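# Place sieve basket onto juicer spindle, leave juicer upright

## Task

Put the sieve basket down so it sits on the drive spindle inside the juicer's white bowl ring. At the end, neither gripper may be in contact with the basket, and the juicer must be upright with nothing touching it.

## Robot and tools

Robot: two arms, left_arm and right_arm, each with a two-finger parallel gripper and a wrist camera. Keep them apart. A contact or squeeze between the two arms, including one gripper closing on the other's fingers, can end the scene as a failure. The controller's clearance check does not guard grippers, housings or wrist cameras against each other.

Frames: the scene frame has its origin at table-top height, midway between the nominal arm bases, with +z up, +x pointing out over the table and +y toward left_arm. Real base poses in the scene frame are left_arm (-0.004, +0.262, 0) with quat_wxyz (+0.999, 0, 0, -0.032), and right_arm (+0.003, -0.339, 0) with quat_wxyz (+1.000, 0, 0, -0.011). Every hand pose, velocity, target and wrist-camera pose is given in that arm's own base frame. Fixed cameras and the table use the scene frame. On the gripper, the fingers extend along its +z axis and separate along its y axis. end_effector_position is the point between the pads, roughly 1 cm short of the fingertips. Printed poses can be a few cm off, more at long reach.

The row (shared by execute_actions and move): 16 numbers, always both arms. First left_arm's x, y, z, qw, qx, qy, qz, opening, then the same eight for right_arm. x, y, z is an absolute position target in metres and the quaternion (w first) is an absolute orientation target, both in that arm's base frame. Opening runs from -1 (closed) to +1 (fully open, 0.094 m). For an arm that should stay still, resend the exact pose and opening from the last result before it stopped, every call. To keep an orientation steady, repeat the same commanded quaternion rather than copying a drifted reading.

execute_actions(actions, cameras): actions is a list of actions. Each action is a list of up to 15 rows, one per 1/30 s step, and a short table repeats its last row. A target more than 0.6 m from the gripper's current position along any of that gripper's axes gets the action refused for both arms. A malformed action refuses the whole call. cameras is a list of names, ["all"] or []. An empty actions list returns state plus all images.

move(target, speed, blend, opening_speed, grip_force, blocking, cameras): target is one row or a list of up to 15 rows, and each gripper goes to it along a straight line from its current Hand target. speed is in m/s, from 0.002 to 4.3, default 0.25, with rotation capped at twice that in rad/s. blend is in metres and rounds corners between listed targets; 0 stops at each. opening_speed is in opening units per second, at least 0.2; use it to close gently. grip_force is the per-pad force limit in newtons, 10 to 50. It persists until changed, and lower values close slowly. blocking=false returns early while the move continues, and a new move replaces it. A whole move is capped at 10 s. Paths do not avoid obstacles or the other arm, and faster moves stray and strike harder. Do not route a gripper close to its own arm's base. The result ends with a move: line such as done, off_target, moving, held or fault. An arm not named there finished within 10 mm and 2 degrees. limits=paced means a command was clipped, and limits=held means steps were withheld.

wait(seconds): 0 to 10 s, holding the last commands; it returns early if a running move ends. stop(): brakes a running move. zoom_image(camera, region): region is [x0, y0, x1, y1] in pixels of that camera's latest full image, at most 504 by 504. read_manual(section): licence texts only. finished_scene(scene): ends the current scene, given by its number, and cannot be undone. Make no further calls in that reply.

Cameras: cam_head_left and cam_head_right are fixed on a stand behind the arms. cam_left_wrist and cam_right_wrist ride on the hands. All are 896x504.

Motion behaviour: each step, the commanded orientation is clipped to within 40 degrees of the measured one, so large turns take several actions. Friction and gravity can leave a hand a few cm off its command without any contact. Check the Hand target line and reissue what is still missing. A very small move may not start at all. With the wrist near joint 1's axis, the whole arm can swing.

Reading results: grip_measured is the measured opening on the -1..+1 scale. Empty it reads up to about 2.5 mm wide. On a firm grasp it reads a little below the object's width, and it keeps following the command, so it shows no stop at contact. grip_effort_nm is gripper motor effort (negative closing) with an offset; if it drifts toward zero, the part may have slipped. Joint torques include gravity and carry offsets, and joints 3 and 4 wrap at ±28 N m. Joint velocities may read within noise. Motor temperatures show MOTOR HOT at 85 °C. At 100 °C the arm goes limp and drops what it holds for 30 to 60 s or more, so avoid long holds, outstretched poses and pushing against unreachable targets. Tool commands shows each gripper's current command, and a 0 you send is a real command.

Things to avoid: dropping the basket or releasing it while it is still moving, slamming or pressing hard on the juicer or table, knocking the juicer over, and letting anything leave the table. Lower the basket slowly onto the spindle, open well above grip_measured to release, then back away without touching basket or juicer. Loose objects may get an occasional small push from outside, so recheck before finishing.

Each tool is called by a JSON object that holds its "op" and its "data", one argument or row to a line.

## Session

{"op": "execute_actions", "data": {
  "actions": []
}}

Scene clock: 0.00 s.
left_arm: end_effector_position=(+0.7481, -0.2787, +0.1870) grip_measured=+1.000 grip_effort_nm=n/a end_effector_quat_wxyz=(+0.345, +0.356, +0.835, -0.240) | right_arm: end_effector_position=(+0.3975, -0.4955, +0.1654) grip_measured=+1.000 grip_effort_nm=n/a end_effector_quat_wxyz=(+0.594, +0.704, +0.187, -0.343)
Joint positions: left_arm=[-0.24 2.107 1.936 -0.698 0.56 0.356 0.094] | right_arm=[-0.636 1.915 1.108 0.643 1.194 0.94 0.094]
Joint velocities: within noise
Joint torques (N m): no reading
Motor temperatures (°C): left_arm=[26 32 26 26 24 26 27] | right_arm=[28 29 26 23 27 25 25]
Heat: left arm: hottest shoulder 32 °C; right arm: hottest shoulder 29 °C.
Hand target: left_arm +0.7551, -0.2804, +0.2049; +0.361, +0.358, +0.828, -0.237 | right_arm +0.4026, -0.4992, +0.1758; +0.601, +0.702, +0.178, -0.337
Tool commands: left_gripper/opening=+1.0 right_gripper/opening=+1.0
camera_calibration:
cam_left_wrist: T_world_to_cam=[[-0.7627, -0.625525, 0.164341, 0.369743], [-0.645991, 0.724469, -0.240498, 0.76328], [0.0313776, -0.289591, -0.956636, 0.192367], [0, 0, 0, 1]] pos_world=[0.769039, -0.265982, 0.306828]
cam_right_wrist: T_world_to_cam=[[-0.679634, 0.177572, -0.711734, 0.487286], [0.722365, 0.330807, -0.607252, 0.026668], [0.127616, -0.926841, -0.353099, -0.334841], [0, 0, 0, 1]] pos_world=[0.354643, -0.405695, 0.244781]

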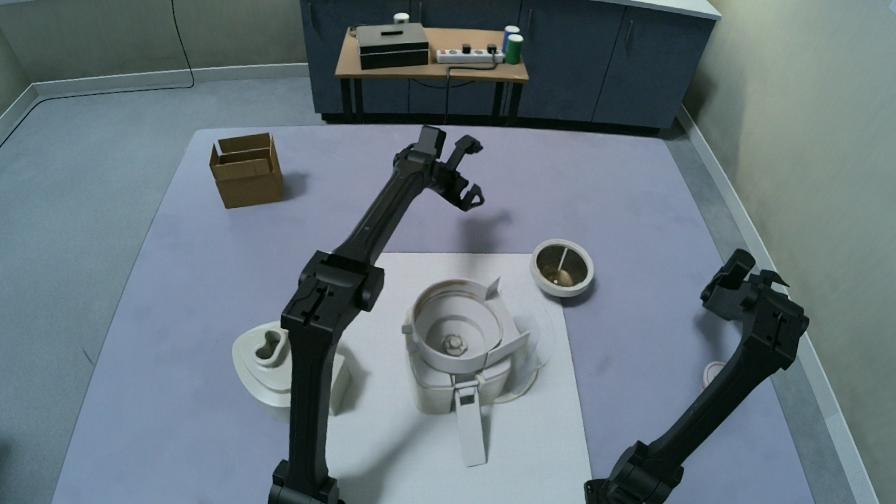

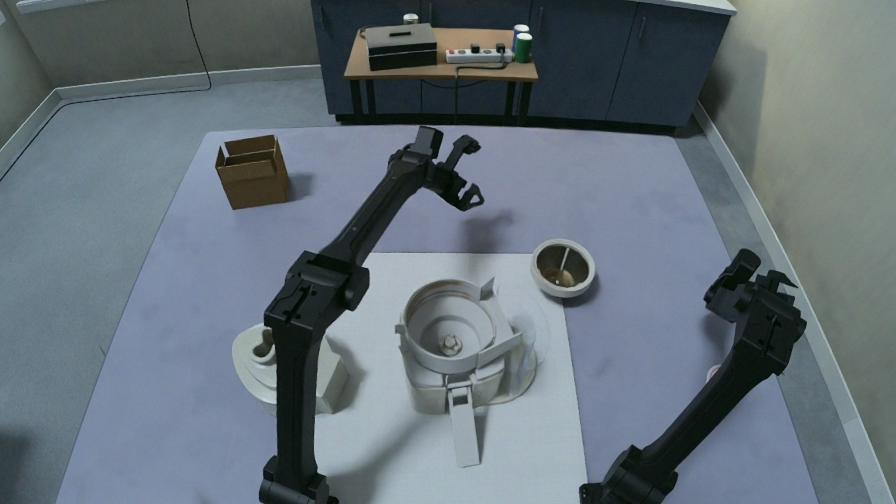

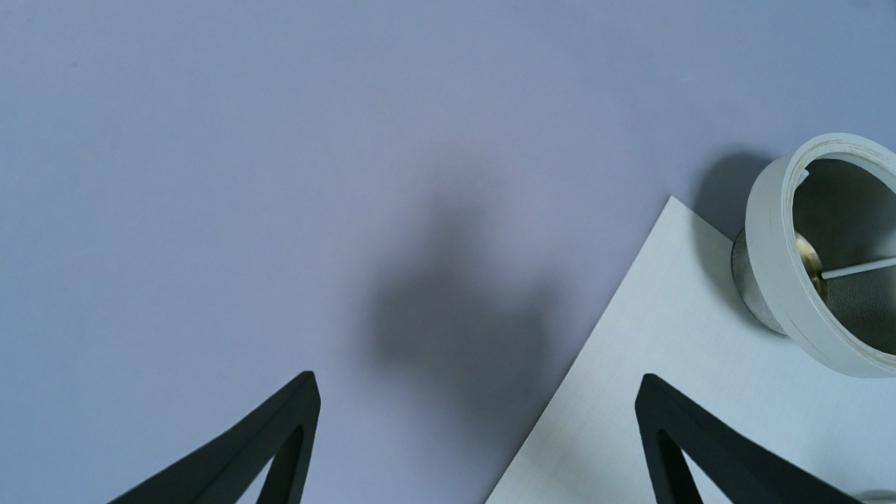

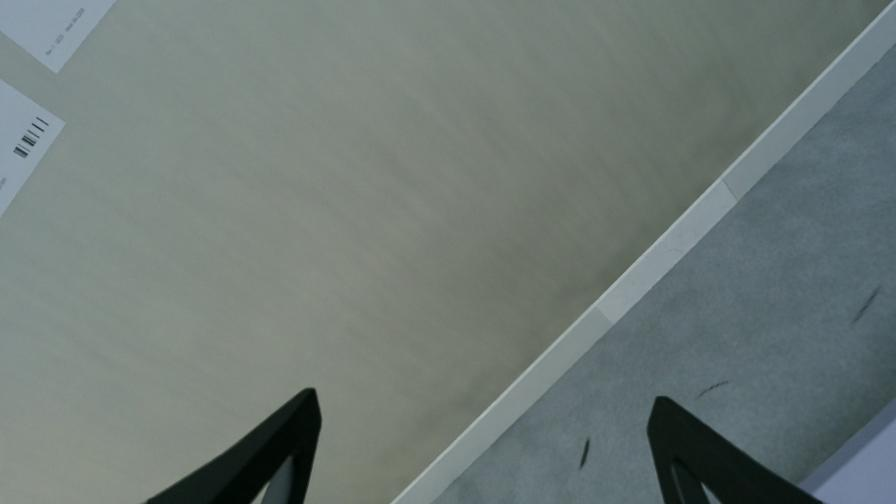

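{"op": "zoom_image", "data": {
  "camera": "cam_head_left",
  "region": [380, 220, 620, 480]
}}

{"op": "zoom_image", "data": {
  "camera": "cam_head_right",
  "region": [380, 220, 620, 480]
}}

{"op": "zoom_image", "data": {
  "camera": "cam_left_wrist",
  "region": [660, 80, 896, 420]
}}

Scaled by 1.938 from the camera's 896x504 image, which has a finer 1280x720 frame.

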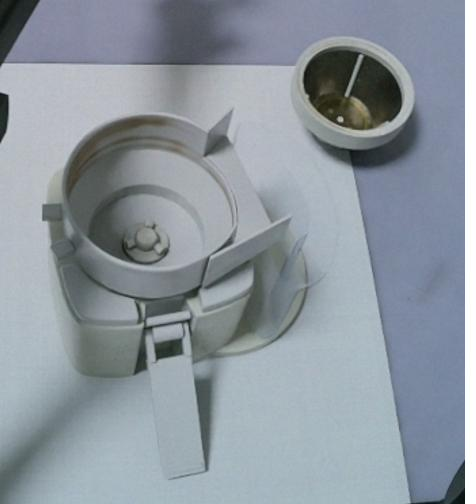

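Scaled by 1.938 from the camera's 896x504 image, which has a finer 1280x720 frame.

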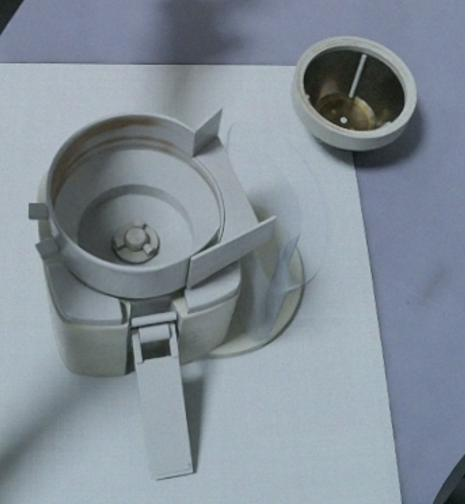

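Scaled by 1.482 from the camera's 896x504 image, which has a finer 1280x720 frame.

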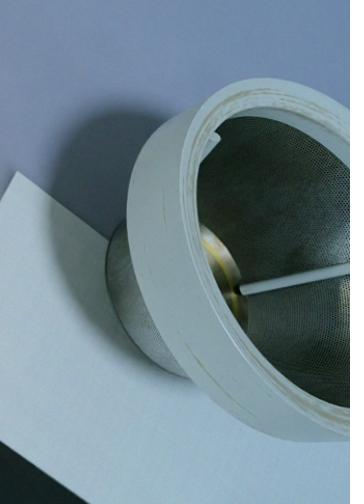

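{"op": "move", "data": {
  "target": [0.42,0.12,0.33,0,0,1,0,1,0.552,0.141,0.27,0,0,1,0,1],
  "speed": 0.5,
  "cameras": ["all"]
}}

{"op": "zoom_image", "data": {
  "camera": "cam_right_wrist",
  "region": [200, 0, 700, 504]
}}

{"op": "zoom_image", "data": {
  "camera": "cam_head_left",
  "region": [390, 260, 550, 420]
}}

Scene clock: 44.37 s.
left_arm: end_effector_position=(+0.4232, +0.1197, +0.3265) grip_measured=+1.000 grip_effort_nm=0.02 end_effector_quat_wxyz=(+0.021, +0.001, +1.000, +0.004) | right_arm: end_effector_position=(+0.5387, +0.1360, +0.2514) grip_measured=+1.000 grip_effort_nm=-0.01 end_effector_quat_wxyz=(-0.019, +0.007, +1.000, -0.007)
Joint positions: left_arm=[0.278 1.471 1.629 -1.685 0.003 0.279 0.094] | right_arm=[0.249 1.829 1.881 -1.663 0.003 0.263 0.094]
Joint torques (N m): left_arm=[2.08 -12.28 10.03 0.34 -0.09 0.01] | right_arm=[-0.38 -14.97 14.86 0.21 -0.04 -0.23]
Motor temperatures (°C): left_arm=[26 42 37 26 24 26 27] | right_arm=[28 32 32 23 27 25 25]
Heat: left arm: hottest shoulder 42 °C; right arm: hottest shoulder 32 °C.
Hand target: left_arm +0.4200, +0.1201, +0.3293; +0.021, +0.000, +1.000, +0.006 | right_arm +0.5508, +0.1406, +0.2700; +0.001, +0.000, +1.000, +0.000
Off the commanded pose: left_arm 0.005 m, 3 deg | right_arm 0.023 m, 2 deg.
joint sent to its limit (left arm) — joint 4 (wrist pitch), lower limit. The joint targets are off in orientation, not in position.
move: off_target (left_arm, right_arm)
camera_calibration:
cam_left_wrist: T_world_to_cam=[[0.00112432, -0.999996, 0.00242204, 0.122623], [-0.842921, 0.000355438, 0.538037, 0.214169], [-0.538036, -0.00264651, -0.842918, 0.620768], [0, 0, 0, 1]] pos_world=[0.514385, 0.124189, 0.407728]
cam_right_wrist: T_world_to_cam=[[-0.0191635, -0.999197, -0.0351761, 0.166513], [-0.863613, -0.00118518, 0.504153, 0.388157], [-0.50379, 0.0400399, -0.862898, 0.599574], [0, 0, 0, 1]] pos_world=[0.640468, 0.142832, 0.327538]

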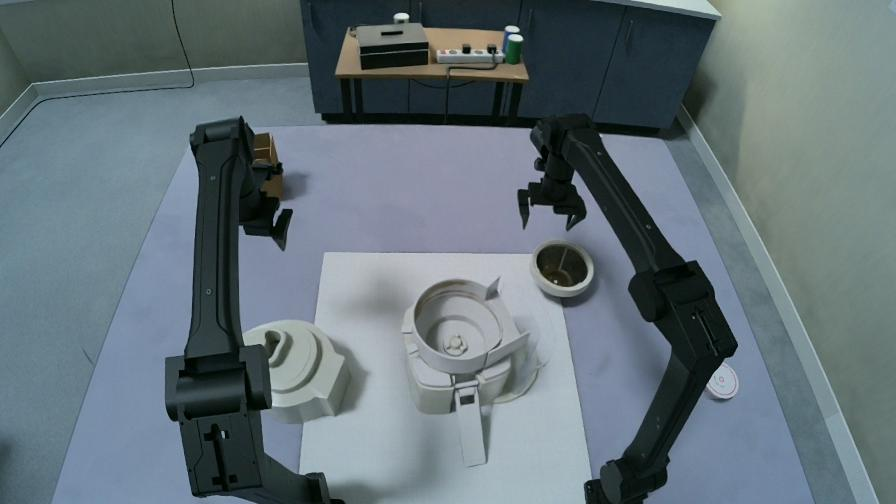

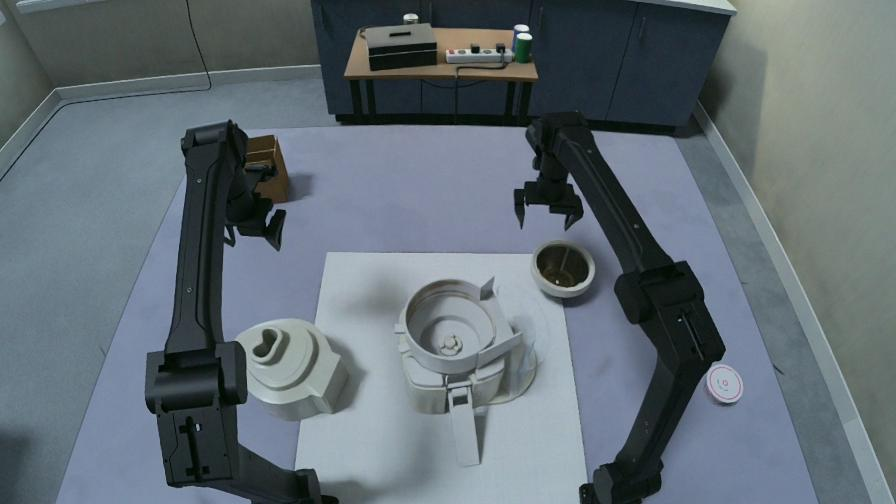

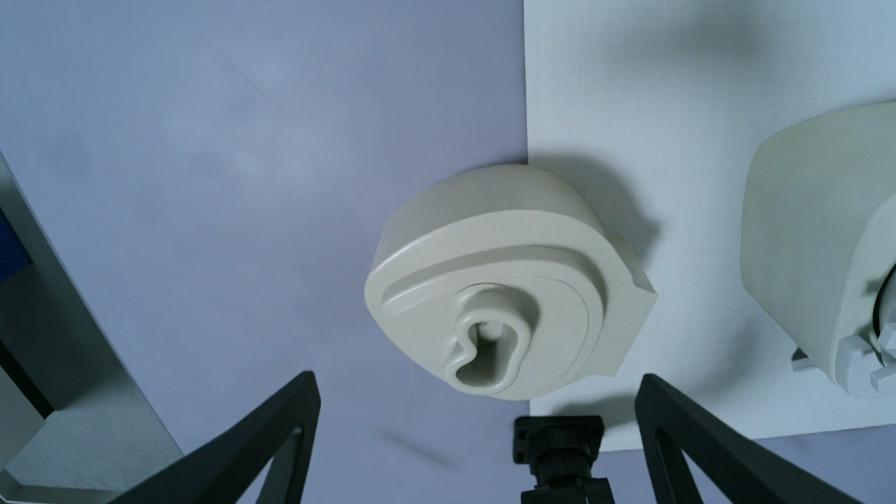

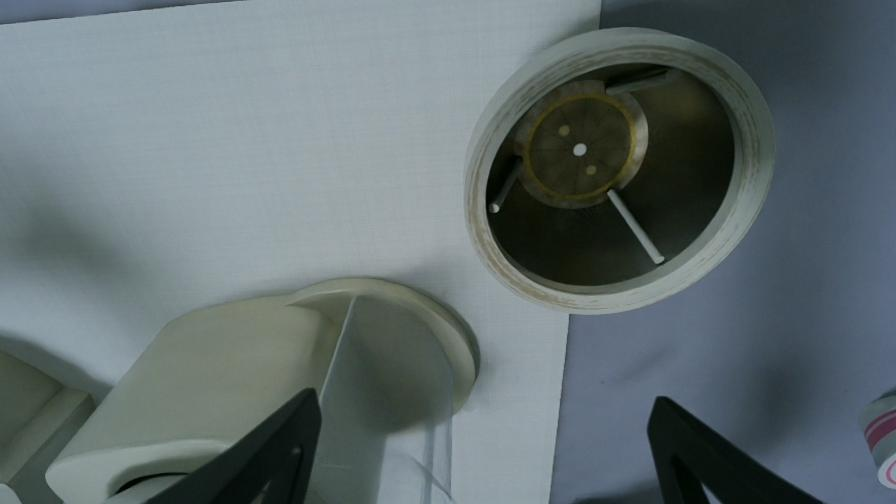

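Scaled by 1.000.

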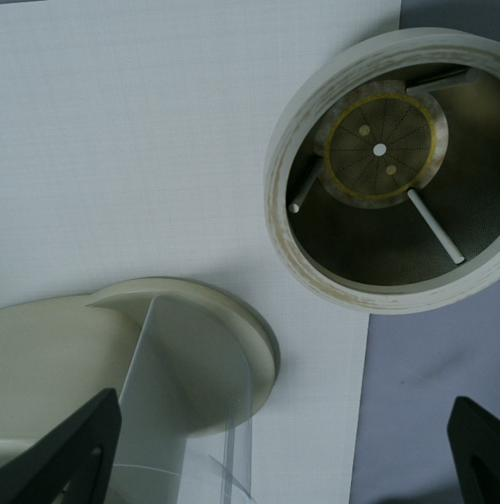

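Scaled by 3.150 from the camera's 896x504 image, which has a finer 1280x720 frame.

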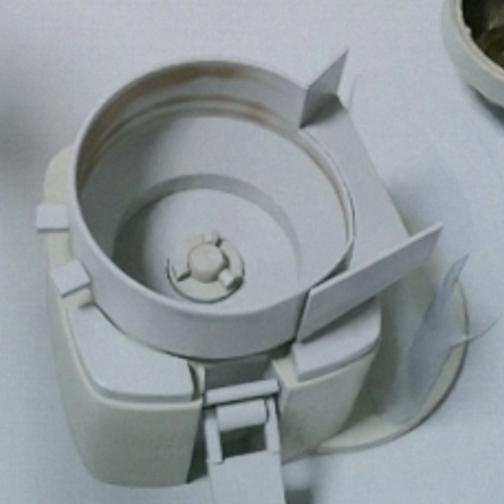

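{"op": "move", "data": {
  "target": [0.42,0.12,0.33,0,0,1,0,1,0.62,0.110,0.19,0,0.4226,0.9063,0,0],
  "speed": 0.4,
  "cameras": ["all"]
}}

{"op": "zoom_image", "data": {
  "camera": "cam_head_left",
  "region": [490, 110, 690, 310]
}}

{"op": "zoom_image", "data": {
  "camera": "cam_head_right",
  "region": [490, 110, 690, 310]
}}

Scene clock: 69.53 s.
left_arm: end_effector_position=(+0.4232, +0.1197, +0.3265) grip_measured=+1.000 grip_effort_nm=0.02 end_effector_quat_wxyz=(+0.021, +0.001, +1.000, +0.004) | right_arm: end_effector_position=(+0.5988, +0.1113, +0.1731) grip_measured=+0.002 grip_effort_nm=-0.08 end_effector_quat_wxyz=(-0.024, +0.413, +0.910, -0.015)
Joint positions: left_arm=[0.278 1.471 1.629 -1.685 0.003 0.279 0.094] | right_arm=[0.184 2.003 1.937 -1.562 -0.003 1.037 0.047]
Joint torques (N m): left_arm=[2.43 -12.81 9.78 0.23 -0.08 -0.1] | right_arm=[-1.03 -17.55 14.78 0.72 0.22 0.01]
Heat: left arm: hottest shoulder 40 °C; right arm: hottest elbow 35 °C.
Hand target: left_arm +0.4200, +0.1201, +0.3293; +0.021, +0.000, +1.000, +0.006 | right_arm +0.6185, +0.1097, +0.1903; +0.000, +0.423, +0.906, +0.000
Off the commanded pose: left_arm 0.005 m, 3 deg | right_arm 0.027 m, 3 deg.
joint sent to its limit (left arm) — joint 4 (wrist pitch), lower limit. The joint targets are off in orientation, not in position.
move: off_target (left_arm, right_arm)
camera_calibration:
cam_left_wrist: T_world_to_cam=[[0.00112432, -0.999996, 0.00242204, 0.122623], [-0.842921, 0.000355438, 0.538037, 0.214169], [-0.538036, -0.00264651, -0.842918, 0.620768], [0, 0, 0, 1]] pos_world=[0.514385, 0.124189, 0.407728]
cam_right_wrist: T_world_to_cam=[[-0.756134, -0.654417, -0.000770226, 0.537187], [-0.567608, 0.655246, 0.498472, 0.230108], [-0.325703, 0.377348, -0.866906, 0.419721], [0, 0, 0, 1]] pos_world=[0.673501, 0.0423861, 0.24957]

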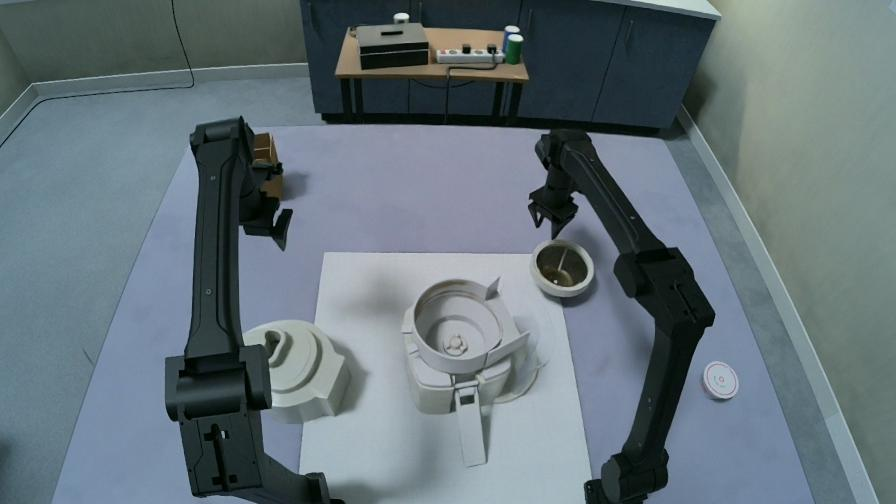

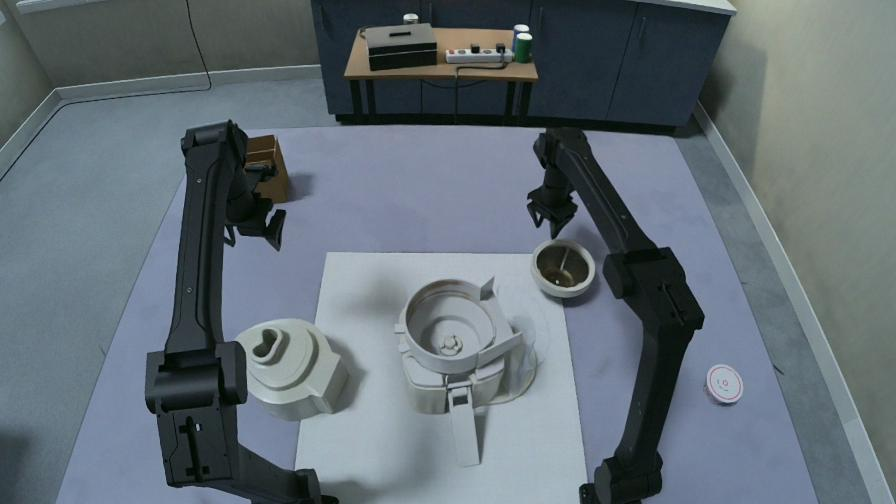

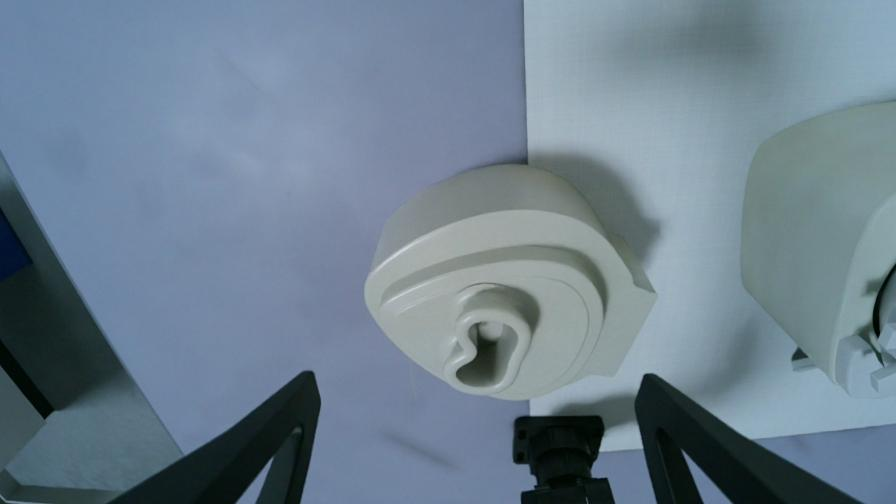

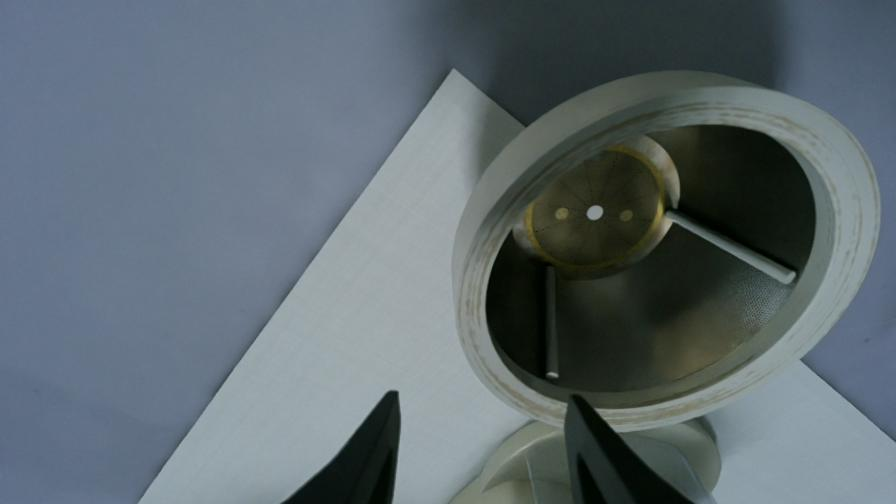

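Scaled by 2.520 from the camera's 896x504 image, which has a finer 1280x720 frame.

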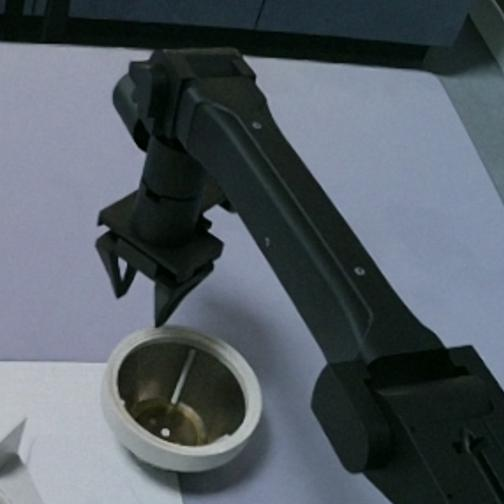

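Scaled by 2.520 from the camera's 896x504 image, which has a finer 1280x720 frame.

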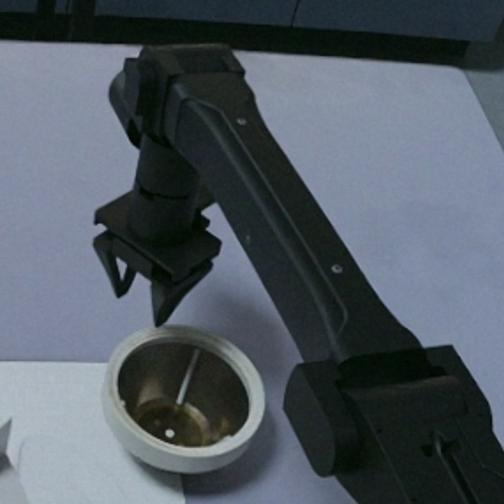

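{"op": "move", "data": {
  "target": [0.42,0.12,0.33,0,0,1,0,1,0.628,0.100,0.145,0,0.4226,0.9063,0,0],
  "speed": 0.2,
  "cameras": ["cam_head_left","cam_head_right","cam_right_wrist"]
}}

{"op": "zoom_image", "data": {
  "camera": "cam_head_left",
  "region": [510, 190, 630, 310]
}}

Scene clock: 91.03 s.
left_arm: end_effector_position=(+0.4232, +0.1197, +0.3265) grip_measured=+1.000 grip_effort_nm=0.02 end_effector_quat_wxyz=(+0.021, +0.001, +1.000, +0.004) | right_arm: end_effector_position=(+0.6233, +0.1063, +0.1509) grip_measured=+0.002 grip_effort_nm=-0.08 end_effector_quat_wxyz=(-0.002, +0.421, +0.907, +0.000)
Joint positions: left_arm=[0.278 1.471 1.629 -1.685 0.003 0.279 0.094] | right_arm=[0.169 2.039 1.937 -1.473 -0.002 1.037 0.047]
Joint torques (N m): left_arm=[2.37 -12.63 9.76 0.13 -0.06 -0.1] | right_arm=[-1.67 -18.14 9.39 1.09 0.17 -0.07]
Motor temperatures (°C): left_arm=[26 39 38 26 24 26 27] | right_arm=[28 33 37 23 27 25 25]
Heat: left arm: hottest shoulder 39 °C; right arm: hottest elbow 37 °C.
Hand target: left_arm +0.4200, +0.1201, +0.3293; +0.021, +0.000, +1.000, +0.006 | right_arm +0.6279, +0.1000, +0.1451; +0.000, +0.423, +0.906, +0.000
Off the commanded pose: left_arm 0.005 m, 3 deg | right_arm 0.010 m, 0 deg.
joint sent to its limit (left arm) — joint 4 (wrist pitch), lower limit. The joint targets are off in orientation, not in position.
move: off_target (left_arm)
camera_calibration:
cam_right_wrist: T_world_to_cam=[[-0.764773, -0.642615, -0.046563, 0.563437], [-0.583168, 0.659674, 0.474073, 0.271271], [-0.27393, 0.389712, -0.879253, 0.378714], [0, 0, 0, 1]] pos_world=[0.692839, 0.0355327, 0.230618]
Images, in order (width x height): cam_head_left 896x504, cam_head_right 896x504, cam_right_wrist 896x504.

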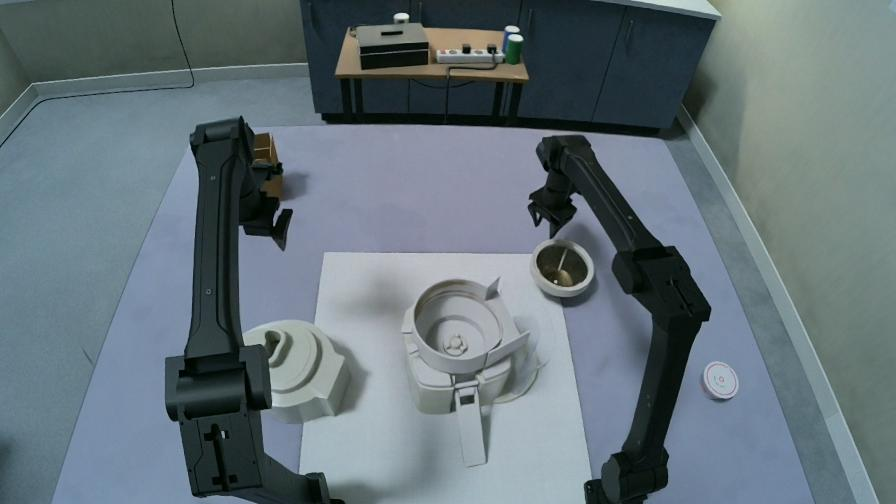

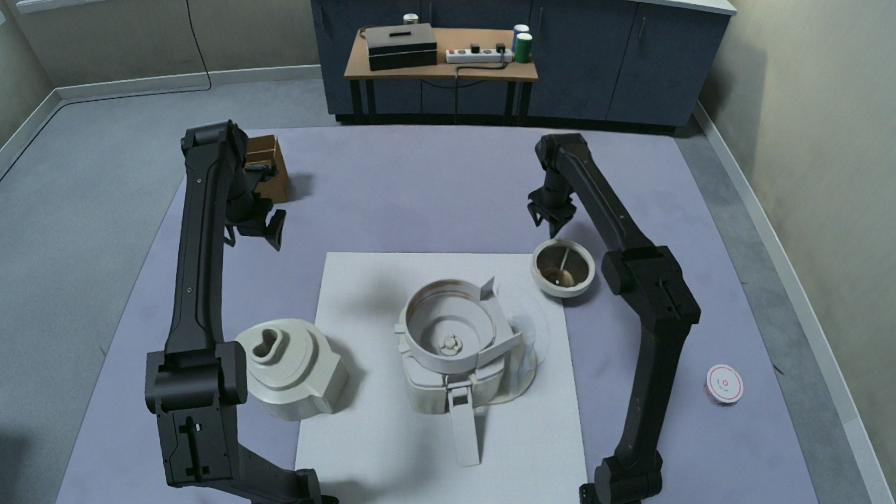

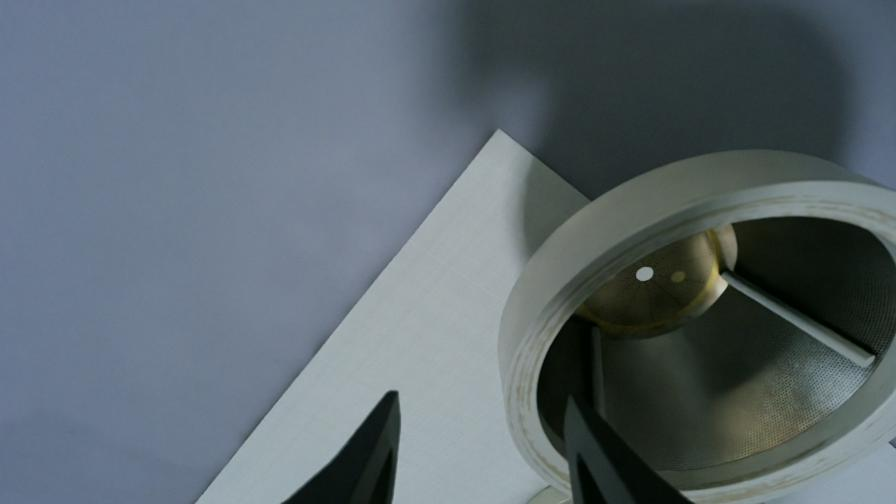

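Scaled by 4.200 from the camera's 896x504 image, which has a finer 1280x720 frame.

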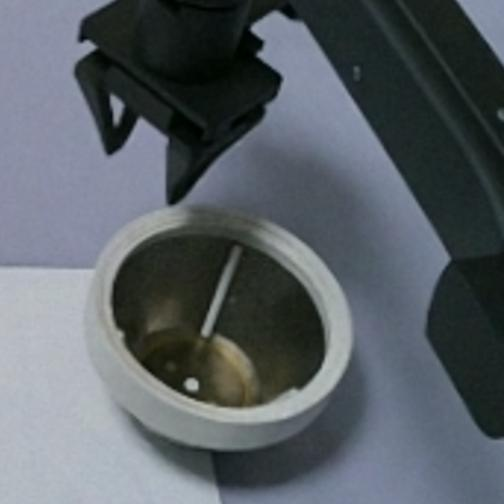

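{"op": "move", "data": {
  "target": [0.42,0.12,0.33,0,0,1,0,1,0.605,0.111,0.115,0,0.4226,0.9063,0,0],
  "speed": 0.15,
  "cameras": ["cam_head_left","cam_right_wrist"]
}}

{"op": "zoom_image", "data": {
  "camera": "cam_head_left",
  "region": [510, 190, 630, 310]
}}

Scene clock: 108.60 s.
left_arm: end_effector_position=(+0.4232, +0.1197, +0.3265) grip_measured=+1.000 grip_effort_nm=0.02 end_effector_quat_wxyz=(+0.021, +0.001, +1.000, +0.004) | right_arm: end_effector_position=(+0.6063, +0.1038, +0.1100) grip_measured=+0.002 grip_effort_nm=-0.08 end_effector_quat_wxyz=(-0.008, +0.423, +0.906, -0.004)
Joint positions: left_arm=[0.278 1.471 1.629 -1.685 0.003 0.279 0.094] | right_arm=[0.17 2.019 1.796 -1.366 -0.002 1.043 0.047]
Joint torques (N m): left_arm=[1.61 -13.27 9.89 0.08 -0.11 -0.07] | right_arm=[0.62 -18.67 8.25 1.14 0.18 0.06]
Heat: left arm: hottest shoulder 39 °C; right arm: hottest elbow 37 °C.
Hand target: left_arm +0.4200, +0.1201, +0.3293; +0.021, +0.000, +1.000, +0.006 | right_arm +0.6050, +0.1109, +0.1151; +0.000, +0.423, +0.906, +0.000
Off the commanded pose: left_arm 0.005 m, 3 deg | right_arm 0.009 m, 1 deg.
joint sent to its limit (left arm) — joint 4 (wrist pitch), lower limit. The joint targets are off in orientation, not in position.
move: off_target (left_arm)
camera_calibration:
cam_right_wrist: T_world_to_cam=[[-0.768533, -0.638885, -0.0343866, 0.547486], [-0.573239, 0.663703, 0.480516, 0.275219], [-0.284172, 0.389004, -0.876312, 0.34497], [0, 0, 0, 1]] pos_world=[0.676558, 0.0329221, 0.18888]
Images, in order (width x height): cam_head_left 896x504, cam_right_wrist 896x504.

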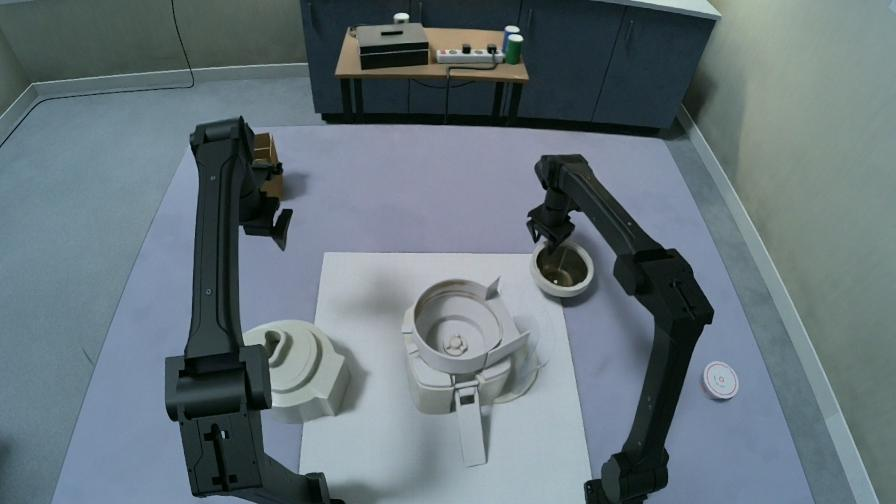

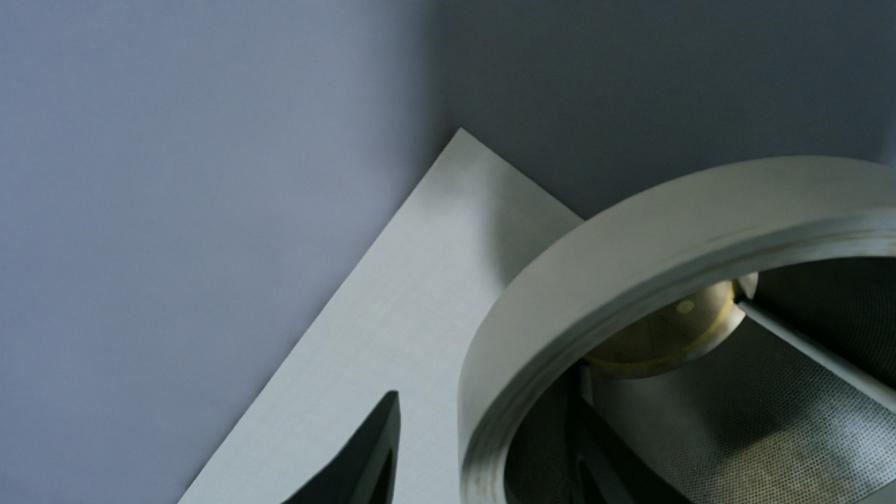

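Scaled by 4.200 from the camera's 896x504 image, which has a finer 1280x720 frame.

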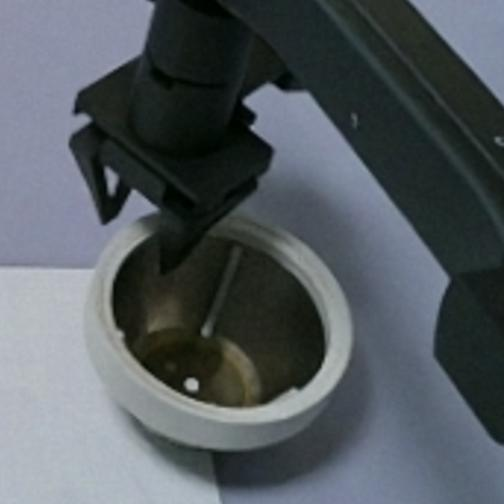

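{"op": "move", "data": {
  "target": [0.42,0.12,0.33,0,0,1,0,1,0.603,0.115,0.078,0,0.4226,0.9063,0,0],
  "speed": 0.1,
  "cameras": ["cam_head_left","cam_right_wrist"]
}}

{"op": "zoom_image", "data": {
  "camera": "cam_head_left",
  "region": [510, 190, 630, 310]
}}

Scene clock: 115.53 s.
left_arm: end_effector_position=(+0.4232, +0.1197, +0.3265) grip_measured=+1.000 grip_effort_nm=0.02 end_effector_quat_wxyz=(+0.021, +0.001, +1.000, +0.004) | right_arm: end_effector_position=(+0.6053, +0.1089, +0.0870) grip_measured=+0.002 grip_effort_nm=-0.08 end_effector_quat_wxyz=(+0.002, +0.422, +0.907, +0.003)
Joint positions: left_arm=[0.278 1.471 1.629 -1.685 0.003 0.279 0.094] | right_arm=[0.178 2.019 1.734 -1.28 -0.002 1.05 0.047]
Joint torques (N m): left_arm=[1.49 -12.22 9.95 0.25 -0.09 -0.04] | right_arm=[0.5 -17.14 8.18 1.37 0.19 0.04]
Motor temperatures (°C): left_arm=[26 39 39 26 24 26 27] | right_arm=[28 38 37 23 26 25 25]
Heat: left arm: hottest shoulder 39 °C; right arm: hottest shoulder 38 °C.
Hand target: left_arm +0.4200, +0.1201, +0.3293; +0.021, +0.000, +1.000, +0.006 | right_arm +0.6029, +0.1150, +0.0782; +0.000, +0.422, +0.906, +0.000
Off the commanded pose: left_arm 0.005 m, 3 deg | right_arm 0.011 m, 0 deg.
joint sent to its limit (left arm) — joint 4 (wrist pitch), lower limit. The joint targets are off in orientation, not in position.
move: off_target (left_arm, right_arm)
camera_calibration:
cam_right_wrist: T_world_to_cam=[[-0.766498, -0.639902, -0.0548249, 0.549858], [-0.585333, 0.660893, 0.469687, 0.290865], [-0.26432, 0.392105, -0.881129, 0.31064], [0, 0, 0, 1]] pos_world=[0.673827, 0.0378211, 0.167244]
Images, in order (width x height): cam_head_left 896x504, cam_right_wrist 896x504.

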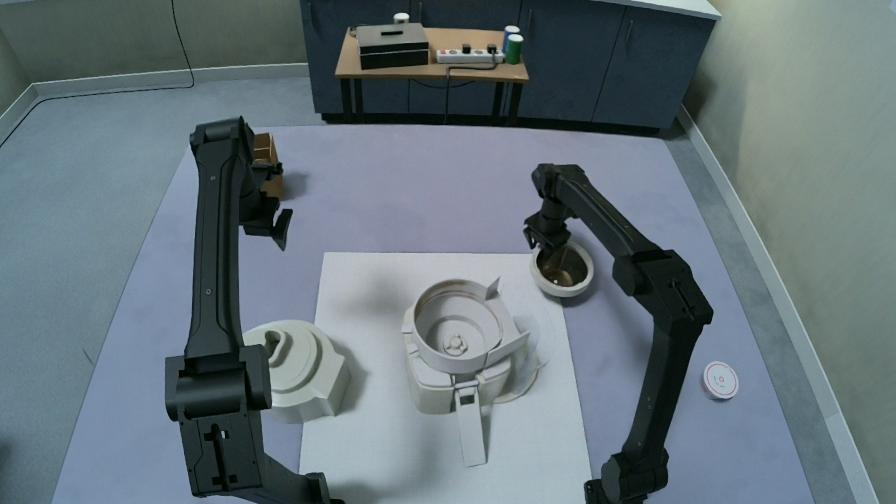

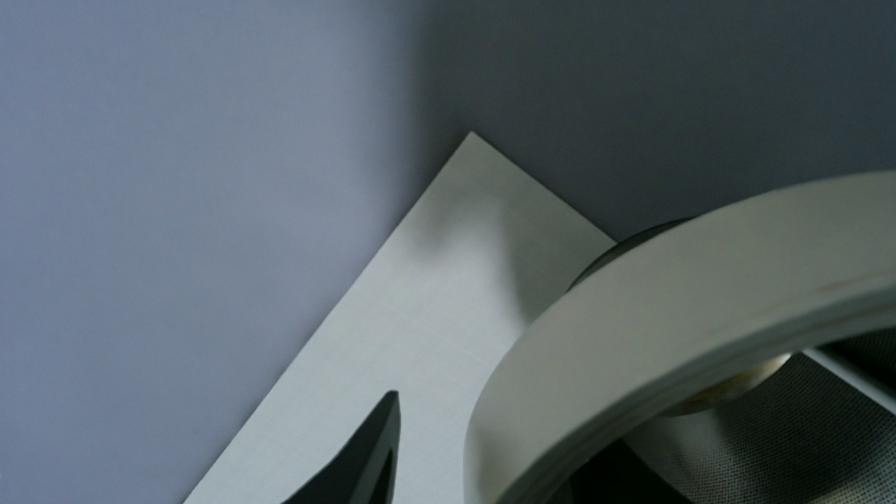

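Scaled by 4.200 from the camera's 896x504 image, which has a finer 1280x720 frame.

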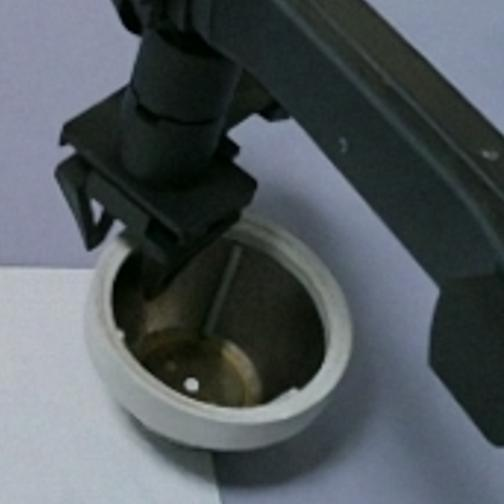

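{"op": "move", "data": {
  "target": [
    [0.42,0.12,0.33,0,0,1,0,1,0.603,0.114,0.066,0,0.4226,0.9063,0,0],
    [0.42,0.12,0.33,0,0,1,0,1,0.603,0.114,0.066,0,0.4226,0.9063,0,-0.7]
  ],
  "speed": 0.1,
  "opening_speed": 0.5,
  "cameras": ["cam_right_wrist","cam_head_left"]
}}

{"op": "zoom_image", "data": {
  "camera": "cam_head_left",
  "region": [510, 190, 630, 310]
}}

Scene clock: 122.70 s.
left_arm: end_effector_position=(+0.4232, +0.1197, +0.3265) grip_measured=+1.000 grip_effort_nm=0.02 end_effector_quat_wxyz=(+0.021, +0.001, +1.000, +0.004) | right_arm: end_effector_position=(+0.6068, +0.1073, +0.0912) grip_measured=-0.642 grip_effort_nm=-0.97 end_effector_quat_wxyz=(+0.016, +0.425, +0.905, +0.006)
Joint positions: left_arm=[0.278 1.471 1.629 -1.685 0.003 0.279 0.094] | right_arm=[0.178 2.001 1.716 -1.253 0.008 1.056 0.017]
Joint torques (N m): left_arm=[1.9 -13.16 9.89 0.18 -0.13 -0.12] | right_arm=[0.32 -15.21 7.87 1.33 -0.19 -0.03]
Heat: left arm: hottest shoulder 39 °C; right arm: hottest shoulder 38 °C.
Hand target: left_arm +0.4200, +0.1201, +0.3293; +0.021, +0.000, +1.000, +0.006 | right_arm +0.6022, +0.1138, +0.0665; +0.000, +0.423, +0.906, +0.000
Off the commanded pose: left_arm 0.005 m, 3 deg | right_arm 0.026 m, 2 deg.
joint sent to its limit (left arm) — joint 4 (wrist pitch), lower limit. The joint targets are off in orientation, not in position.
move: off_target (left_arm, right_arm); target 2's new opening was sent with right_arm's hand 0.015 m and 1 deg from that target
camera_calibration:
cam_right_wrist: T_world_to_cam=[[-0.76888, -0.635128, -0.0737281, 0.55287], [-0.594172, 0.667142, 0.449311, 0.297362], [-0.236183, 0.389274, -0.890328, 0.299404], [0, 0, 0, 1]] pos_world=[0.672489, 0.0362102, 0.173721]
Images, in order (width x height): cam_head_left 896x504, cam_right_wrist 896x504.

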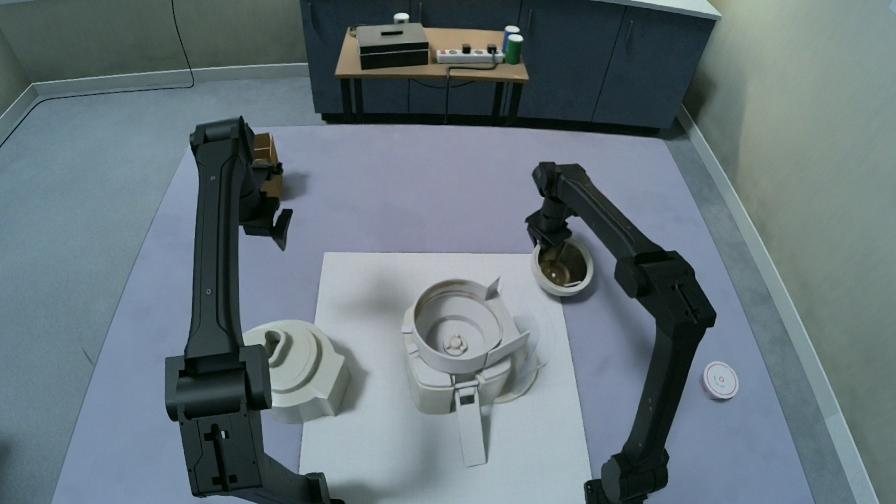

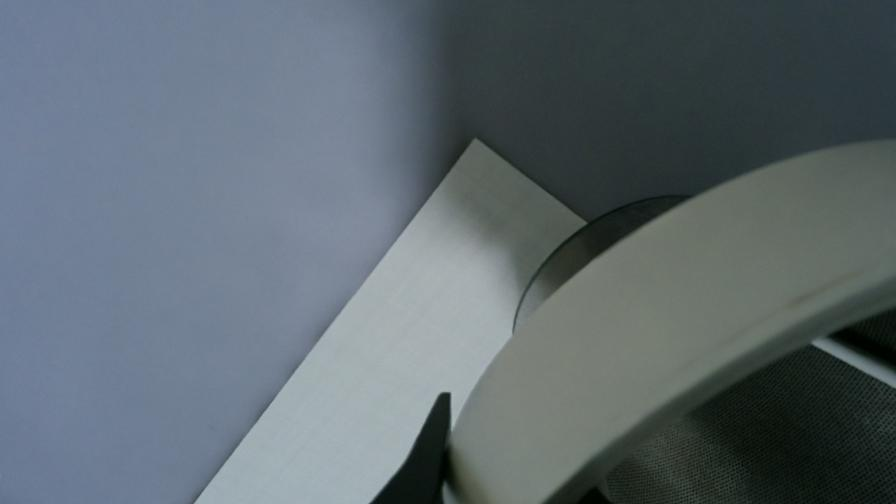

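Scaled by 4.200 from the camera's 896x504 image, which has a finer 1280x720 frame.

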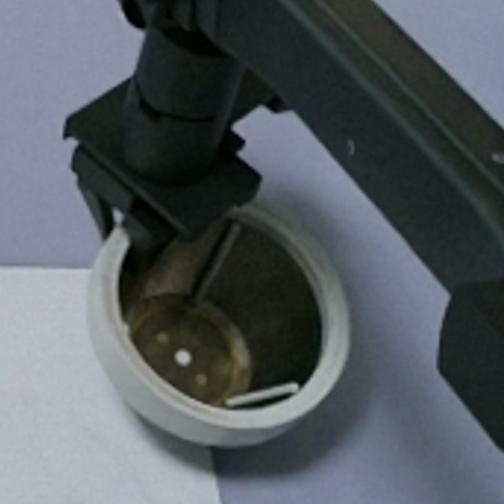

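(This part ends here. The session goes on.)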